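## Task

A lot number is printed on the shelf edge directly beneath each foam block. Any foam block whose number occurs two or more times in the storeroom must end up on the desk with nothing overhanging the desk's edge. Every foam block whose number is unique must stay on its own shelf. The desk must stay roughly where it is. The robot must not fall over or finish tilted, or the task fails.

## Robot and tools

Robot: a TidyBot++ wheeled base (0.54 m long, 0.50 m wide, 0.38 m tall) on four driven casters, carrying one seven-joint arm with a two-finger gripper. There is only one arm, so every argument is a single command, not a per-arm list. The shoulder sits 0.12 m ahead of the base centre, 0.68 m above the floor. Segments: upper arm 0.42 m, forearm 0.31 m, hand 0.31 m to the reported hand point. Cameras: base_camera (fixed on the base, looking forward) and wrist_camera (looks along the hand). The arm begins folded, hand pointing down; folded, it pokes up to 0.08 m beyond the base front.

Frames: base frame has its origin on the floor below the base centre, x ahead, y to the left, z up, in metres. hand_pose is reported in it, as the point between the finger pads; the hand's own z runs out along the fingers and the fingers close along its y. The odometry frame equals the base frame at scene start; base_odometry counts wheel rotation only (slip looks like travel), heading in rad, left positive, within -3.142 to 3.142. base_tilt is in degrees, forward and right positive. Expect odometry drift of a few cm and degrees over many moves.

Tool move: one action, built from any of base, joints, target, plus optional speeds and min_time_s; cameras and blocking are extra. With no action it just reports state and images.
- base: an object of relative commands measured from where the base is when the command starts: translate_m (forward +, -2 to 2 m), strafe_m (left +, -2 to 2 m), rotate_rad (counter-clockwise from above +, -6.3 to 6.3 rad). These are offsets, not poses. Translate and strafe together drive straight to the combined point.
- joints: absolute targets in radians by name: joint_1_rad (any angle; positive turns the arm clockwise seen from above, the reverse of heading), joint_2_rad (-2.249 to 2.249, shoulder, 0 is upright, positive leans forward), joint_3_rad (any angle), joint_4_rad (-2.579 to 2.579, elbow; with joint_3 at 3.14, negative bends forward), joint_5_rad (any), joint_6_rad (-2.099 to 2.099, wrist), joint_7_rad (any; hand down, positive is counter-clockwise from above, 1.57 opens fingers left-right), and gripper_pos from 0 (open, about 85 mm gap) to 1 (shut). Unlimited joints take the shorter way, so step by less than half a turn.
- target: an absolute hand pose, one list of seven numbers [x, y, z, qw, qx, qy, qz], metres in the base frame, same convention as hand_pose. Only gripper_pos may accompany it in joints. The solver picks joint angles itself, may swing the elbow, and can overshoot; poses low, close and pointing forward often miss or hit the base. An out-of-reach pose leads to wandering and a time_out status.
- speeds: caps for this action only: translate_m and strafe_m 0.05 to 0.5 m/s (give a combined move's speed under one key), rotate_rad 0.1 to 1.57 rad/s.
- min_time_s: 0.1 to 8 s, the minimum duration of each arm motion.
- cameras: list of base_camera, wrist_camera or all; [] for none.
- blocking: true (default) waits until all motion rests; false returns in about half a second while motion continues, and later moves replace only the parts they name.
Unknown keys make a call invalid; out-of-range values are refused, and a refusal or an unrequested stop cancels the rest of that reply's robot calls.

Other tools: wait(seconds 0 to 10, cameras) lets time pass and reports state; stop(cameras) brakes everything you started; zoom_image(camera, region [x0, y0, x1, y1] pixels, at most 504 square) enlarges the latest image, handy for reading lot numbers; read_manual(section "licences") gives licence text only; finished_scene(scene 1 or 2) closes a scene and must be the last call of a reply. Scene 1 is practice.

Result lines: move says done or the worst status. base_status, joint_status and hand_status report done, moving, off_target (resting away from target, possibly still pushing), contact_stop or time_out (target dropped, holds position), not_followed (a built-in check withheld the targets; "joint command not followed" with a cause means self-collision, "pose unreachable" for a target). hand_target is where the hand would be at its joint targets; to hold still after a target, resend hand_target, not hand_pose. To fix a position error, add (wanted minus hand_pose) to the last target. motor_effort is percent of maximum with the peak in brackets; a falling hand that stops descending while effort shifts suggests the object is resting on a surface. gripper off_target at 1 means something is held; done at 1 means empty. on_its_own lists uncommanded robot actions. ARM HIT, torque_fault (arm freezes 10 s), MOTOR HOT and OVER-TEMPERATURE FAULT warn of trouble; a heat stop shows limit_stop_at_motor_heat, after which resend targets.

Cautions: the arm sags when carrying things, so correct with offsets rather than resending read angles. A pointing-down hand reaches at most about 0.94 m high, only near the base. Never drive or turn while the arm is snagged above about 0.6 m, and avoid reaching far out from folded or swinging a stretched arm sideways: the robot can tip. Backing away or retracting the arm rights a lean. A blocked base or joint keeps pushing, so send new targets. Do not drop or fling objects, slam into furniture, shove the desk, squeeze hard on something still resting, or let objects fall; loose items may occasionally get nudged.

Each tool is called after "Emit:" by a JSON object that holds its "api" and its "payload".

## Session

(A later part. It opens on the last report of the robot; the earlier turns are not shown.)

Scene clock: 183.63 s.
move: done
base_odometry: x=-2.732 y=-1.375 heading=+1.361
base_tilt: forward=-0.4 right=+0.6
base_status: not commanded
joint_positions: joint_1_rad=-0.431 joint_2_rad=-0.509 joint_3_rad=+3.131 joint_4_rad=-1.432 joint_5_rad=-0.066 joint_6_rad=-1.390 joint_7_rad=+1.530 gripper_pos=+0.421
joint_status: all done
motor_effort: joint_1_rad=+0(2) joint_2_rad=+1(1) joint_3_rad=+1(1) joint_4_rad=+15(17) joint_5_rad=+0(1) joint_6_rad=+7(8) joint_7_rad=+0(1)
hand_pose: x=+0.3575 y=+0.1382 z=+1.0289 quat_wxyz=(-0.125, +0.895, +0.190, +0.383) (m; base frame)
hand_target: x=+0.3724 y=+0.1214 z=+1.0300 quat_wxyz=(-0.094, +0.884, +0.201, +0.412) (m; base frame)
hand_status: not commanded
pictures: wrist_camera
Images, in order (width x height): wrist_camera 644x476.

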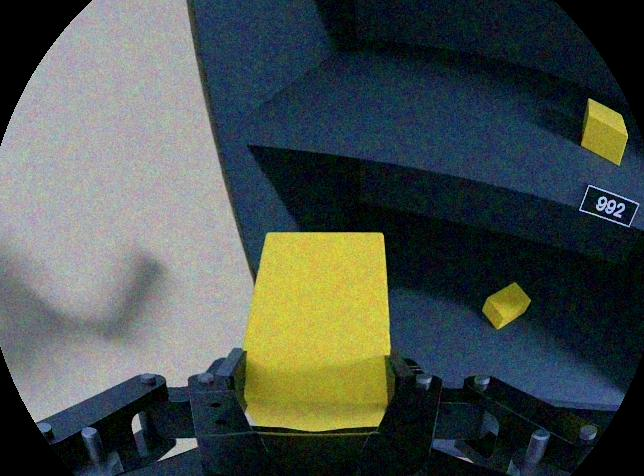

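Emit:
{"api": "move", "payload": {"joints": {"joint_1_rad": -0.35, "joint_6_rad": -1.75}, "cameras": ["wrist_camera"]}}

Scene clock: 184.77 s.
move: done
base_odometry: x=-2.732 y=-1.375 heading=+1.361
base_tilt: forward=-0.4 right=+0.6
base_status: not commanded
joint_positions: joint_1_rad=-0.365 joint_2_rad=-0.512 joint_3_rad=+3.132 joint_4_rad=-1.438 joint_5_rad=-0.065 joint_6_rad=-1.705 joint_7_rad=+1.530 gripper_pos=+0.421
joint_status: all done
motor_effort: joint_1_rad=-1(2) joint_2_rad=+1(2) joint_3_rad=+1(1) joint_4_rad=+14(16) joint_5_rad=+0(1) joint_6_rad=+5(7) joint_7_rad=+0(1)
hand_pose: x=+0.2938 y=+0.0929 z=+0.9665 quat_wxyz=(-0.079, +0.952, +0.173, +0.242) (m; base frame)
hand_target: x=+0.2860 y=+0.0606 z=+0.9497 quat_wxyz=(-0.039, +0.960, +0.168, +0.219) (m; base frame)
hand_status: not commanded
pictures: wrist_camera
Images, in order (width x height): wrist_camera 644x476.

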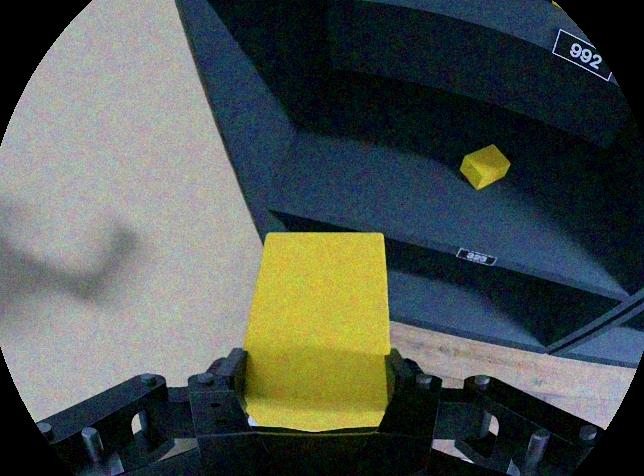

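Emit:
{"api": "zoom_image", "payload": {"camera": "wrist_camera", "region": [445, 235, 510, 280]}}

Scaled by 7.754.

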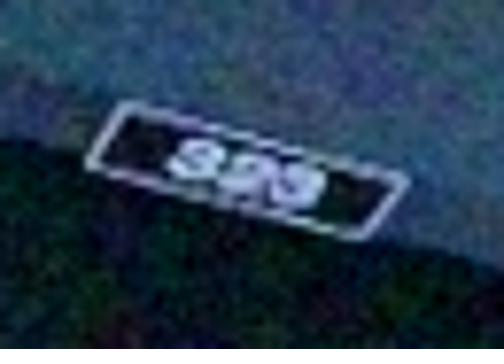

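Emit:
{"api": "move", "payload": {"base": {"translate_m": 0.12, "strafe_m": -0.05}, "joints": {"joint_1_rad": -0.15, "joint_6_rad": -1.95}, "cameras": ["wrist_camera"]}}

Scene clock: 186.60 s.
move: done
base_odometry: x=-2.658 y=-1.267 heading=+1.361
base_tilt: forward=-0.4 right=+0.6
base_status: done
joint_positions: joint_1_rad=-0.169 joint_2_rad=-0.517 joint_3_rad=+3.139 joint_4_rad=-1.438 joint_5_rad=-0.060 joint_6_rad=-1.896 joint_7_rad=+1.530 gripper_pos=+0.421
joint_status: all done
motor_effort: joint_1_rad=+0(2) joint_2_rad=+2(4) joint_3_rad=+1(2) joint_4_rad=+13(15) joint_5_rad=+0(1) joint_6_rad=+3(5) joint_7_rad=+0(1)
hand_pose: x=+0.2547 y=+0.0432 z=+0.9430 quat_wxyz=(-0.043, +0.983, +0.078, +0.158) (m; base frame)
hand_target: x=+0.2369 y=+0.0178 z=+0.9284 quat_wxyz=(-0.010, +0.990, +0.073, +0.124) (m; base frame)
hand_status: not commanded
pictures: wrist_camera
Images, in order (width x height): wrist_camera 644x476.

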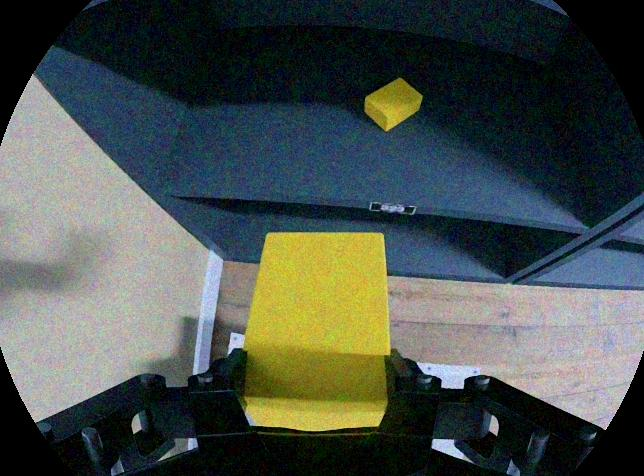

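Emit:
{"api": "move", "payload": {"base": {"translate_m": -0.12}, "joints": {"joint_1_rad": -0.35, "joint_2_rad": -1.0, "joint_3_rad": 3.1416, "joint_4_rad": -2.5, "joint_5_rad": 0.0, "joint_6_rad": -0.75, "joint_7_rad": 1.5708}, "cameras": ["wrist_camera"]}}

Scene clock: 189.67 s.
move: done
base_odometry: x=-2.683 y=-1.385 heading=+1.362
base_tilt: forward=-0.4 right=+0.6
base_status: done
joint_positions: joint_1_rad=-0.330 joint_2_rad=-0.974 joint_3_rad=+3.139 joint_4_rad=-2.460 joint_5_rad=-0.059 joint_6_rad=-0.816 joint_7_rad=+1.530 gripper_pos=+0.421
joint_status: all done
motor_effort: joint_1_rad=-1(2) joint_2_rad=+9(9) joint_3_rad=+1(2) joint_4_rad=+18(20) joint_5_rad=+0(1) joint_6_rad=+7(8) joint_7_rad=+0(1)
hand_pose: x=+0.3004 y=+0.0782 z=+0.7375 quat_wxyz=(-0.102, +0.904, +0.123, +0.395) (m; base frame)
hand_target: x=+0.3080 y=+0.0704 z=+0.7358 quat_wxyz=(-0.075, +0.888, +0.157, +0.425) (m; base frame)
hand_status: not commanded
pictures: wrist_camera
Images, in order (width x height): wrist_camera 644x476.

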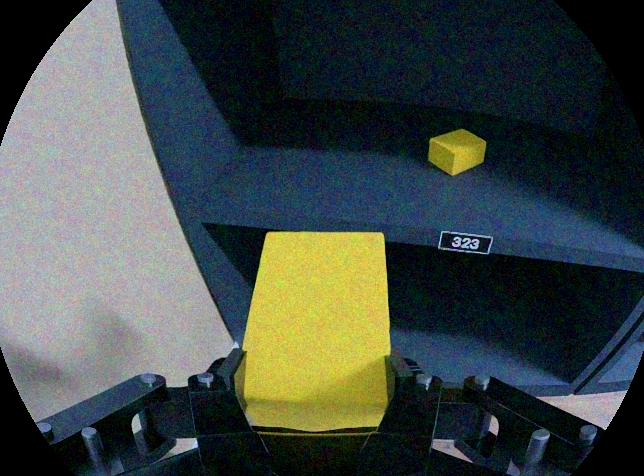

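Emit:
{"api": "zoom_image", "payload": {"camera": "wrist_camera", "region": [430, 222, 505, 262]}}

Scaled by 6.720.

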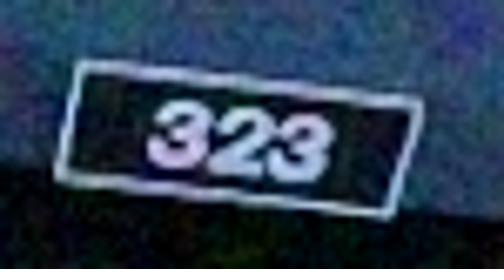

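Emit:
{"api": "move", "payload": {"base": {"strafe_m": -1.9, "translate_m": 0.11}, "joints": {"joint_1_rad": 0.0}, "cameras": ["base_camera"]}}

Scene clock: 196.13 s.
move: done
base_odometry: x=-0.801 y=-1.672 heading=+1.361
base_tilt: forward=-0.4 right=+0.6
base_status: done
joint_positions: joint_1_rad=-0.017 joint_2_rad=-0.975 joint_3_rad=+3.139 joint_4_rad=-2.460 joint_5_rad=-0.059 joint_6_rad=-0.814 joint_7_rad=+1.530 gripper_pos=+0.421
joint_status: all done
motor_effort: joint_1_rad=+0(2) joint_2_rad=+8(9) joint_3_rad=+1(2) joint_4_rad=+19(20) joint_5_rad=+0(1) joint_6_rad=+7(8) joint_7_rad=+0(1)
hand_pose: x=+0.3161 y=+0.0185 z=+0.7383 quat_wxyz=(-0.039, +0.912, -0.019, +0.408) (m; base frame)
hand_target: x=+0.3207 y=+0.0013 z=+0.7358 quat_wxyz=(+0.000, +0.902, +0.000, +0.431) (m; base frame)
hand_status: not commanded
pictures: base_camera
Images, in order (width x height): base_camera 644x364.

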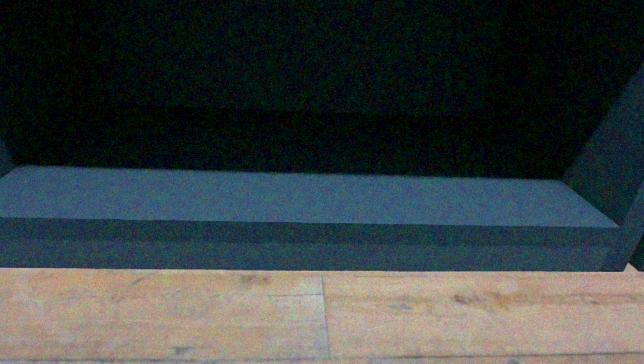

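Emit:
{"api": "move", "payload": {"base": {"strafe_m": -1.84, "translate_m": 0.1}}}

Emit:
{"api": "move", "payload": {"base": {"translate_m": 1.55}, "cameras": ["all"]}}

Scene clock: 201.27 s.
move: done
base_odometry: x=+1.019 y=-1.957 heading=+1.361
base_tilt: forward=-0.4 right=+0.6
base_status: done
joint_positions: joint_1_rad=-0.015 joint_2_rad=-0.975 joint_3_rad=+3.139 joint_4_rad=-2.460 joint_5_rad=-0.059 joint_6_rad=-0.813 joint_7_rad=+1.530 gripper_pos=+0.421
joint_status: not commanded
motor_effort: joint_1_rad=-1(1) joint_2_rad=+9(10) joint_3_rad=+1(2) joint_4_rad=+19(20) joint_5_rad=+0(1) joint_6_rad=+7(8) joint_7_rad=+0(1)
hand_pose: x=+0.3161 y=+0.0181 z=+0.7384 quat_wxyz=(-0.039, +0.912, -0.021, +0.408) (m; base frame)
hand_target: x=+0.3207 y=+0.0013 z=+0.7358 quat_wxyz=(+0.000, +0.902, +0.000, +0.431) (m; base frame)
hand_status: not commanded
pictures: none

Scene clock: 205.67 s.
move: done
base_odometry: x=+1.343 y=-0.441 heading=+1.360
base_tilt: forward=-0.3 right=+0.6
base_status: done
joint_positions: joint_1_rad=-0.015 joint_2_rad=-0.979 joint_3_rad=+3.139 joint_4_rad=-2.460 joint_5_rad=-0.059 joint_6_rad=-0.810 joint_7_rad=+1.530 gripper_pos=+0.421
joint_status: not commanded
motor_effort: joint_1_rad=+0(1) joint_2_rad=+9(10) joint_3_rad=+1(1) joint_4_rad=+19(20) joint_5_rad=+0(1) joint_6_rad=+8(8) joint_7_rad=+0(1)
hand_pose: x=+0.3165 y=+0.0180 z=+0.7399 quat_wxyz=(-0.039, +0.910, -0.020, +0.412) (m; base frame)
hand_target: x=+0.3207 y=+0.0013 z=+0.7358 quat_wxyz=(+0.000, +0.902, +0.000, +0.431) (m; base frame)
hand_status: not commanded
pictures: base_camera, wrist_camera
Images, in order (width x height): base_camera 644x364, wrist_camera 644x476.

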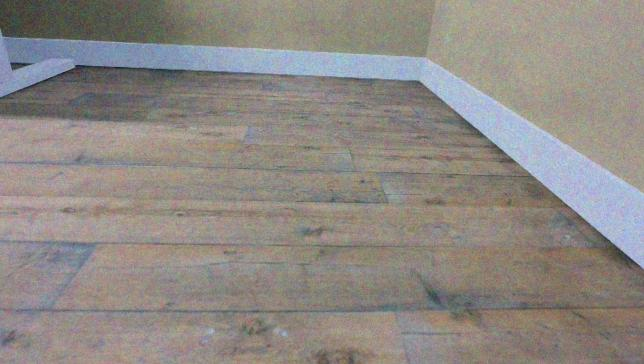

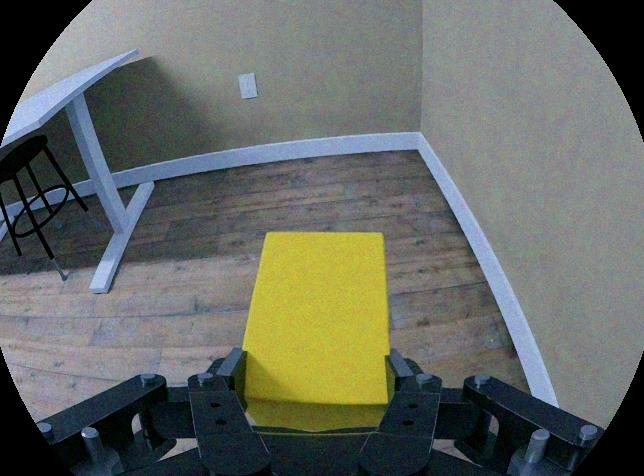

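Emit:
{"api": "move", "payload": {"base": {"strafe_m": 1.5, "translate_m": 0.52}, "target": [0.6, 0.0, 0.86, 0.0, 0.9205, 0.0, 0.3907], "min_time_s": 1.0, "cameras": ["wrist_camera"]}}

Scene clock: 210.20 s.
move: done
base_odometry: x=-0.016 y=+0.381 heading=+1.360
base_tilt: forward=-0.3 right=+0.6
base_status: done
joint_positions: joint_1_rad=-0.015 joint_2_rad=-0.157 joint_3_rad=+3.143 joint_4_rad=-1.807 joint_5_rad=-0.059 joint_6_rad=-0.757 joint_7_rad=+1.531 gripper_pos=+0.421
joint_status: not commanded
motor_effort: joint_1_rad=-1(1) joint_2_rad=-13(14) joint_3_rad=+0(2) joint_4_rad=+18(20) joint_5_rad=+0(1) joint_6_rad=+7(8) joint_7_rad=+0(1)
hand_pose: x=+0.5750 y=+0.0200 z=+0.8421 quat_wxyz=(-0.036, +0.933, -0.025, +0.358) (m; base frame)
hand_target: x=+0.6000 y=+0.0000 z=+0.8600 quat_wxyz=(+0.000, +0.921, +0.000, +0.391) (m; base frame)
hand_status: done (0.037 m and 6.4 deg from the pose sent, 0.308 m and 5.7 deg at the start)
pictures: wrist_camera
Images, in order (width x height): wrist_camera 644x476.

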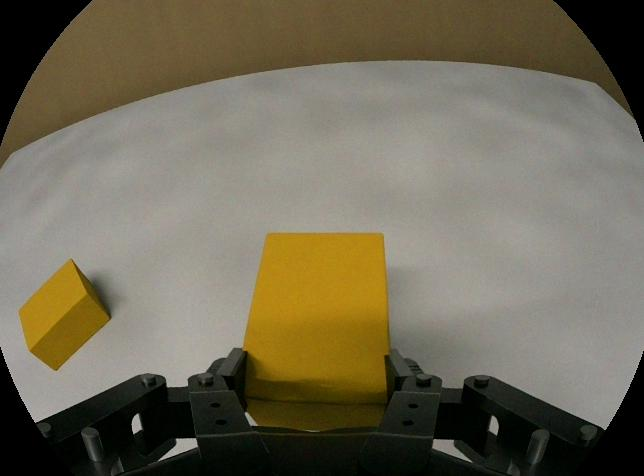

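Emit:
{"api": "move", "payload": {"target": [0.67, 0.0, 0.8, 0.0, 0.9205, 0.0, 0.3907], "min_time_s": 0.8}}

Emit:
{"api": "move", "payload": {"target": [0.67, 0.0, 0.78, 0.0, 0.9205, 0.0, 0.3907], "min_time_s": 0.6, "cameras": ["wrist_camera"]}}

Scene clock: 211.70 s.
move: done
base_odometry: x=-0.016 y=+0.381 heading=+1.360
base_tilt: forward=-0.3 right=+0.6
base_status: not commanded
joint_positions: joint_1_rad=-0.015 joint_2_rad=+0.038 joint_3_rad=+3.143 joint_4_rad=-1.807 joint_5_rad=-0.059 joint_6_rad=-0.558 joint_7_rad=+1.538 gripper_pos=+0.421
joint_status: not commanded
motor_effort: joint_1_rad=+0(1) joint_2_rad=-19(20) joint_3_rad=+0(1) joint_4_rad=+18(19) joint_5_rad=+0(1) joint_6_rad=+7(7) joint_7_rad=+0(1)
hand_pose: x=+0.6471 y=+0.0180 z=+0.7875 quat_wxyz=(-0.032, +0.932, -0.027, +0.360) (m; base frame)
hand_target: x=+0.6700 y=+0.0000 z=+0.8000 quat_wxyz=(+0.000, +0.921, +0.000, +0.391) (m; base frame)
hand_status: done (0.032 m and 6.0 deg from the pose sent, 0.106 m and 6.4 deg at the start)
pictures: none

Scene clock: 212.60 s.
move: done
base_odometry: x=-0.016 y=+0.381 heading=+1.360
base_tilt: forward=-0.3 right=+0.6
base_status: not commanded
joint_positions: joint_1_rad=-0.015 joint_2_rad=+0.038 joint_3_rad=+3.143 joint_4_rad=-1.807 joint_5_rad=-0.059 joint_6_rad=-0.491 joint_7_rad=+1.540 gripper_pos=+0.421
joint_status: not commanded
motor_effort: joint_1_rad=+0(1) joint_2_rad=-18(19) joint_3_rad=+0(0) joint_4_rad=+18(18) joint_5_rad=+0(1) joint_6_rad=+6(7) joint_7_rad=+0(1)
hand_pose: x=+0.6620 y=+0.0171 z=+0.8017 quat_wxyz=(-0.031, +0.919, -0.026, +0.391) (m; base frame)
hand_target: x=+0.6700 y=+0.0000 z=+0.7800 quat_wxyz=(+0.000, +0.921, +0.000, +0.391) (m; base frame)
hand_status: done (0.029 m and 4.7 deg from the pose sent, 0.030 m and 6.0 deg at the start)
pictures: wrist_camera
Images, in order (width x height): wrist_camera 644x476.

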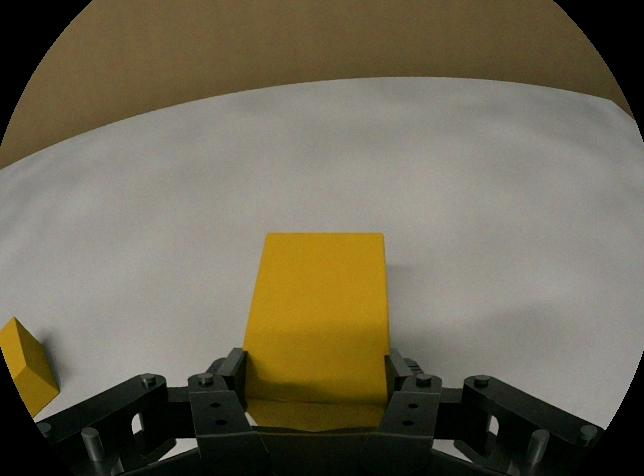

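Emit:
{"api": "move", "payload": {"target": [0.67, 0.0, 0.758, 0.0, 0.9205, 0.0, 0.3907], "min_time_s": 0.7}}

Emit:
{"api": "move", "payload": {"target": [0.67, 0.0, 0.745, 0.0, 0.9205, 0.0, 0.3907], "min_time_s": 0.6}}

Emit:
{"api": "move", "payload": {"target": [0.67, 0.0, 0.735, 0.0, 0.9205, 0.0, 0.3907], "min_time_s": 0.6, "cameras": ["wrist_camera"]}}

Scene clock: 213.80 s.
move: done
base_odometry: x=-0.016 y=+0.381 heading=+1.360
base_tilt: forward=-0.3 right=+0.6
base_status: not commanded
joint_positions: joint_1_rad=-0.015 joint_2_rad=+0.059 joint_3_rad=+3.143 joint_4_rad=-1.854 joint_5_rad=-0.059 joint_6_rad=-0.419 joint_7_rad=+1.543 gripper_pos=+0.421
joint_status: not commanded
motor_effort: joint_1_rad=-1(1) joint_2_rad=-19(20) joint_3_rad=+0(0) joint_4_rad=+17(19) joint_5_rad=+1(1) joint_6_rad=+7(8) joint_7_rad=+0(1)
hand_pose: x=+0.6655 y=+0.0160 z=+0.7820 quat_wxyz=(-0.030, +0.918, -0.027, +0.393) (m; base frame)
hand_target: x=+0.6700 y=+0.0000 z=+0.7580 quat_wxyz=(+0.000, +0.921, +0.000, +0.391) (m; base frame)
hand_status: done (0.029 m and 4.6 deg from the pose sent, 0.048 m and 4.7 deg at the start)
pictures: none

Scene clock: 214.70 s.
move: done
base_odometry: x=-0.016 y=+0.381 heading=+1.360
base_tilt: forward=-0.3 right=+0.6
base_status: not commanded
joint_positions: joint_1_rad=-0.015 joint_2_rad=+0.072 joint_3_rad=+3.143 joint_4_rad=-1.882 joint_5_rad=-0.059 joint_6_rad=-0.375 joint_7_rad=+1.545 gripper_pos=+0.421
joint_status: not commanded
motor_effort: joint_1_rad=+0(1) joint_2_rad=-19(19) joint_3_rad=+0(0) joint_4_rad=+17(18) joint_5_rad=+1(1) joint_6_rad=+8(8) joint_7_rad=+0(1)
hand_pose: x=+0.6667 y=+0.0153 z=+0.7700 quat_wxyz=(-0.028, +0.918, -0.027, +0.395) (m; base frame)
hand_target: x=+0.6700 y=+0.0000 z=+0.7450 quat_wxyz=(+0.000, +0.921, +0.000, +0.391) (m; base frame)
hand_status: done (0.029 m and 4.5 deg from the pose sent, 0.041 m and 4.6 deg at the start)
pictures: none

Scene clock: 215.60 s.
move: done
base_odometry: x=-0.016 y=+0.381 heading=+1.360
base_tilt: forward=-0.3 right=+0.6
base_status: not commanded
joint_positions: joint_1_rad=-0.015 joint_2_rad=+0.074 joint_3_rad=+3.143 joint_4_rad=-1.898 joint_5_rad=-0.059 joint_6_rad=-0.341 joint_7_rad=+1.546 gripper_pos=+0.421
joint_status: not commanded
motor_effort: joint_1_rad=+0(1) joint_2_rad=-16(19) joint_3_rad=+1(1) joint_4_rad=+17(18) joint_5_rad=+1(1) joint_6_rad=+7(8) joint_7_rad=+0(0)
hand_pose: x=+0.6688 y=+0.0147 z=+0.7681 quat_wxyz=(-0.028, +0.915, -0.027, +0.402) (m; base frame)
hand_target: x=+0.6700 y=+0.0000 z=+0.7350 quat_wxyz=(+0.000, +0.921, +0.000, +0.391) (m; base frame)
hand_status: done (0.036 m and 4.6 deg from the pose sent, 0.038 m and 4.5 deg at the start)
pictures: wrist_camera
Images, in order (width x height): wrist_camera 644x476.

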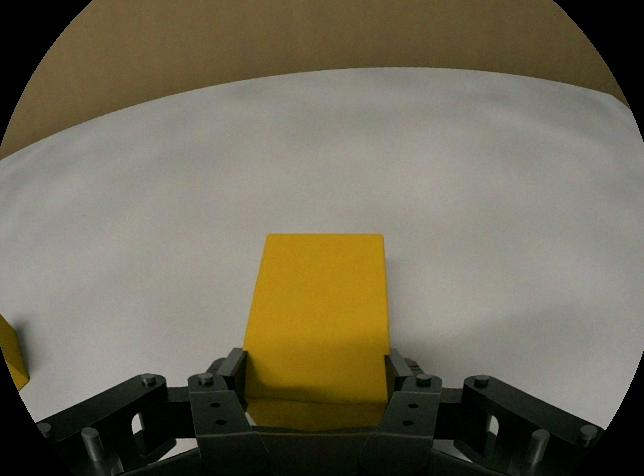

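Emit:
{"api": "move", "payload": {"target": [0.67, 0.0, 0.723, 0.0, 0.9205, 0.0, 0.3907], "min_time_s": 0.6, "cameras": ["wrist_camera"]}}

Scene clock: 216.70 s.
move: done
base_odometry: x=-0.016 y=+0.381 heading=+1.360
base_tilt: forward=-0.4 right=+0.6
base_status: not commanded
joint_positions: joint_1_rad=-0.015 joint_2_rad=+0.073 joint_3_rad=+3.143 joint_4_rad=-1.916 joint_5_rad=-0.059 joint_6_rad=-0.308 joint_7_rad=+1.546 gripper_pos=+0.421
joint_status: not commanded
motor_effort: joint_1_rad=+2(3) joint_2_rad=-9(16) joint_3_rad=+3(3) joint_4_rad=+15(17) joint_5_rad=+1(2) joint_6_rad=+8(9) joint_7_rad=+0(0)
hand_pose: x=+0.6695 y=+0.0145 z=+0.7672 quat_wxyz=(-0.027, +0.912, -0.027, +0.409) (m; base frame)
hand_target: x=+0.6700 y=+0.0000 z=+0.7230 quat_wxyz=(+0.000, +0.921, +0.000, +0.391) (m; base frame)
hand_status: done (0.047 m and 5.0 deg from the pose sent, 0.047 m and 4.6 deg at the start)
pictures: wrist_camera
Images, in order (width x height): wrist_camera 644x476.

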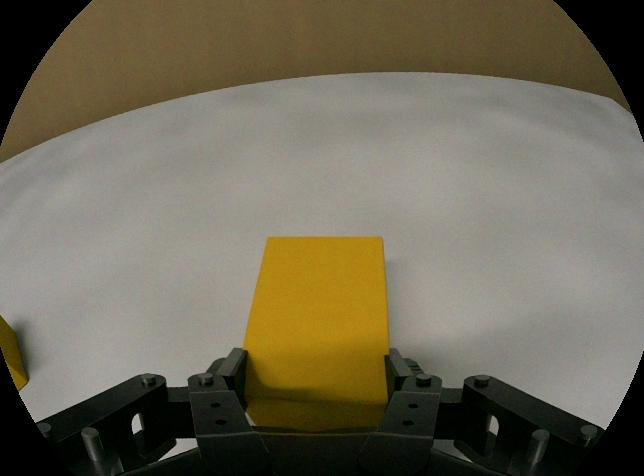

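Emit:
{"api": "move", "payload": {"target": [0.665, 0.0, 0.74, 0.0, 0.9304, 0.0, 0.3665], "min_time_s": 0.6, "cameras": ["wrist_camera"]}}

Scene clock: 217.90 s.
move: done
base_odometry: x=-0.016 y=+0.381 heading=+1.360
base_tilt: forward=-0.3 right=+0.6
base_status: not commanded
joint_positions: joint_1_rad=-0.015 joint_2_rad=+0.075 joint_3_rad=+3.143 joint_4_rad=-1.897 joint_5_rad=-0.059 joint_6_rad=-0.344 joint_7_rad=+1.546 gripper_pos=+0.421
joint_status: not commanded
motor_effort: joint_1_rad=+0(2) joint_2_rad=-16(16) joint_3_rad=+1(3) joint_4_rad=+16(16) joint_5_rad=+1(2) joint_6_rad=+5(8) joint_7_rad=+0(1)
hand_pose: x=+0.6687 y=+0.0147 z=+0.7680 quat_wxyz=(-0.028, +0.915, -0.027, +0.401) (m; base frame)
hand_target: x=+0.6650 y=+0.0000 z=+0.7400 quat_wxyz=(+0.000, +0.930, +0.000, +0.367) (m; base frame)
hand_status: done (0.032 m and 6.2 deg from the pose sent, 0.031 m and 6.9 deg at the start)
pictures: wrist_camera
Images, in order (width x height): wrist_camera 644x476.

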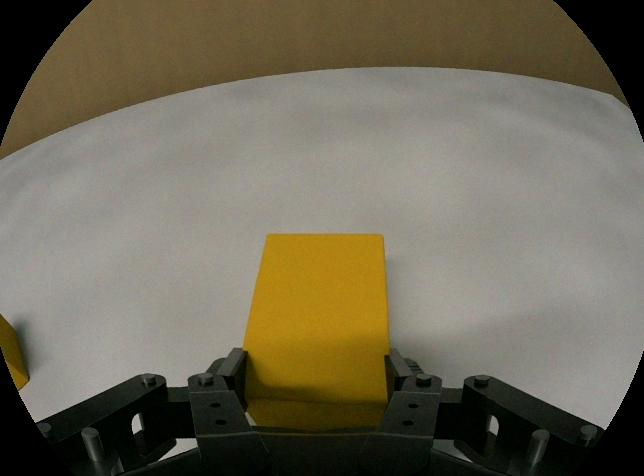

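Lightly in contact; release.

Emit:
{"api": "move", "payload": {"joints": {"gripper_pos": 0.0}, "cameras": ["wrist_camera"]}}

Scene clock: 218.83 s.
move: done
base_odometry: x=-0.016 y=+0.381 heading=+1.360
base_tilt: forward=-0.3 right=+0.6
base_status: not commanded
joint_positions: joint_1_rad=-0.015 joint_2_rad=+0.084 joint_3_rad=+3.143 joint_4_rad=-1.897 joint_5_rad=-0.059 joint_6_rad=-0.344 joint_7_rad=+1.546 gripper_pos=+0.000
joint_status: all done
motor_effort: joint_1_rad=+0(1) joint_2_rad=-20(20) joint_3_rad=+0(1) joint_4_rad=+17(18) joint_5_rad=+1(1) joint_6_rad=+7(7) joint_7_rad=+0(1)
hand_pose: x=+0.6695 y=+0.0147 z=+0.7627 quat_wxyz=(-0.027, +0.917, -0.027, +0.396) (m; base frame)
hand_target: x=+0.6650 y=+0.0000 z=+0.7400 quat_wxyz=(+0.000, +0.930, +0.000, +0.367) (m; base frame)
hand_status: not commanded
pictures: wrist_camera
Images, in order (width x height): wrist_camera 644x476.

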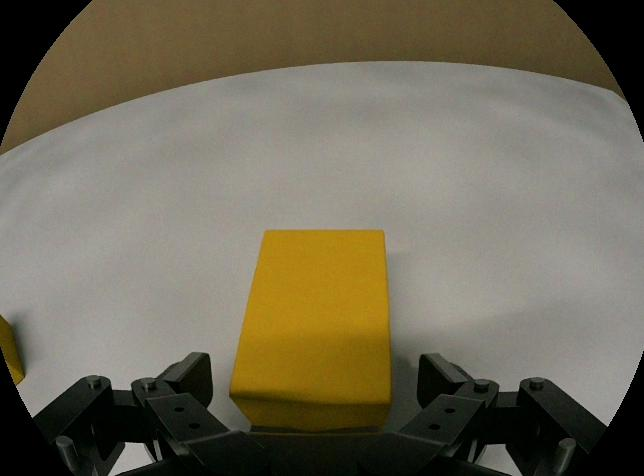

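Emit:
{"api": "move", "payload": {"target": [0.63, 0.0, 0.88, 0.0, 0.9205, 0.0, 0.3907], "min_time_s": 0.7}}

Emit:
{"api": "move", "payload": {"base": {"translate_m": -0.25, "strafe_m": 1.45}, "joints": {"joint_1_rad": -1.5, "joint_2_rad": -0.5, "joint_3_rad": 3.1416, "joint_4_rad": -2.2, "joint_5_rad": 0.0, "joint_6_rad": -0.2, "joint_7_rad": 1.5708}, "cameras": ["wrist_camera"]}}

Scene clock: 221.07 s.
move: done
base_odometry: x=-0.016 y=+0.381 heading=+1.360
base_tilt: forward=-0.3 right=+0.6
base_status: not commanded
joint_positions: joint_1_rad=-0.015 joint_2_rad=-0.064 joint_3_rad=+3.143 joint_4_rad=-1.673 joint_5_rad=-0.059 joint_6_rad=-0.694 joint_7_rad=+1.546 gripper_pos=+0.000
joint_status: not commanded
motor_effort: joint_1_rad=-1(1) joint_2_rad=-15(22) joint_3_rad=+0(0) joint_4_rad=+19(20) joint_5_rad=+0(1) joint_6_rad=+7(7) joint_7_rad=+0(1)
hand_pose: x=+0.6374 y=+0.0197 z=+0.8821 quat_wxyz=(-0.034, +0.913, -0.018, +0.407) (m; base frame)
hand_target: x=+0.6300 y=+0.0000 z=+0.8800 quat_wxyz=(+0.000, +0.921, +0.000, +0.391) (m; base frame)
hand_status: done (0.021 m and 4.9 deg from the pose sent, 0.125 m and 4.5 deg at the start)
pictures: none

Scene clock: 225.50 s.
move: done
base_odometry: x=-1.486 y=+0.440 heading=+1.360
base_tilt: forward=-0.3 right=+0.6
base_status: done
joint_positions: joint_1_rad=-1.482 joint_2_rad=-0.486 joint_3_rad=+3.153 joint_4_rad=-2.157 joint_5_rad=-0.059 joint_6_rad=-0.264 joint_7_rad=+1.546 gripper_pos=+0.000
joint_status: all done
motor_effort: joint_1_rad=+0(3) joint_2_rad=-4(17) joint_3_rad=+1(2) joint_4_rad=+19(20) joint_5_rad=+0(2) joint_6_rad=+9(9) joint_7_rad=+0(1)
hand_pose: x=+0.1544 y=+0.4059 z=+0.9121 quat_wxyz=(-0.404, +0.630, +0.529, +0.399) (m; base frame)
hand_target: x=+0.1463 y=+0.4037 z=+0.9099 quat_wxyz=(-0.397, +0.595, +0.554, +0.426) (m; base frame)
hand_status: not commanded
pictures: wrist_camera
Images, in order (width x height): wrist_camera 644x476.

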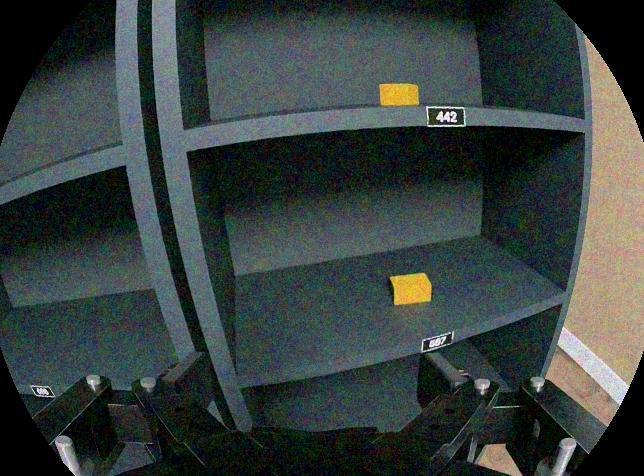

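Emit:
{"api": "zoom_image", "payload": {"camera": "wrist_camera", "region": [415, 325, 465, 355]}}

Emit:
{"api": "zoom_image", "payload": {"camera": "wrist_camera", "region": [420, 98, 475, 132]}}

Scaled by 10.080.

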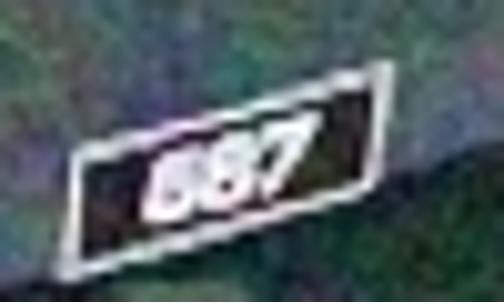

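Scaled by 9.164.

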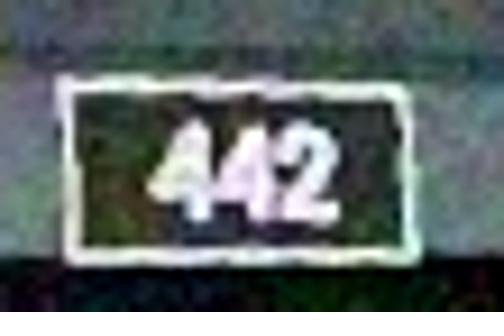

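Emit:
{"api": "move", "payload": {"joints": {"joint_1_rad": 0.75}, "cameras": ["wrist_camera"]}}

Scene clock: 229.53 s.
move: done
base_odometry: x=-1.486 y=+0.440 heading=+1.360
base_tilt: forward=-0.3 right=+0.6
base_status: not commanded
joint_positions: joint_1_rad=+0.732 joint_2_rad=-0.486 joint_3_rad=+3.153 joint_4_rad=-2.157 joint_5_rad=-0.059 joint_6_rad=-0.264 joint_7_rad=+1.546 gripper_pos=+0.000
joint_status: all done
motor_effort: joint_1_rad=+0(2) joint_2_rad=-4(5) joint_3_rad=+0(1) joint_4_rad=+19(20) joint_5_rad=+0(1) joint_6_rad=+8(9) joint_7_rad=+0(1)
hand_pose: x=+0.4228 y=-0.2715 z=+0.9121 quat_wxyz=(+0.176, +0.756, -0.326, +0.540) (m; base frame)
hand_target: x=+0.4160 y=-0.2748 z=+0.9099 quat_wxyz=(+0.213, +0.757, -0.298, +0.541) (m; base frame)
hand_status: not commanded
pictures: wrist_camera
Images, in order (width x height): wrist_camera 644x476.

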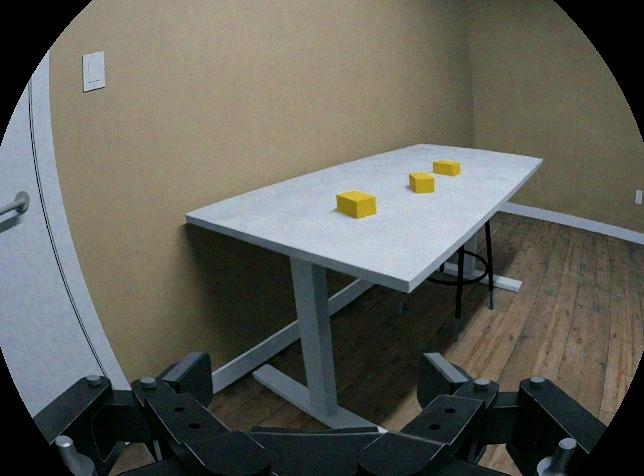

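Emit:
{"api": "finished_scene", "payload": {"scene": 2}}

The scene is finished: the task was done.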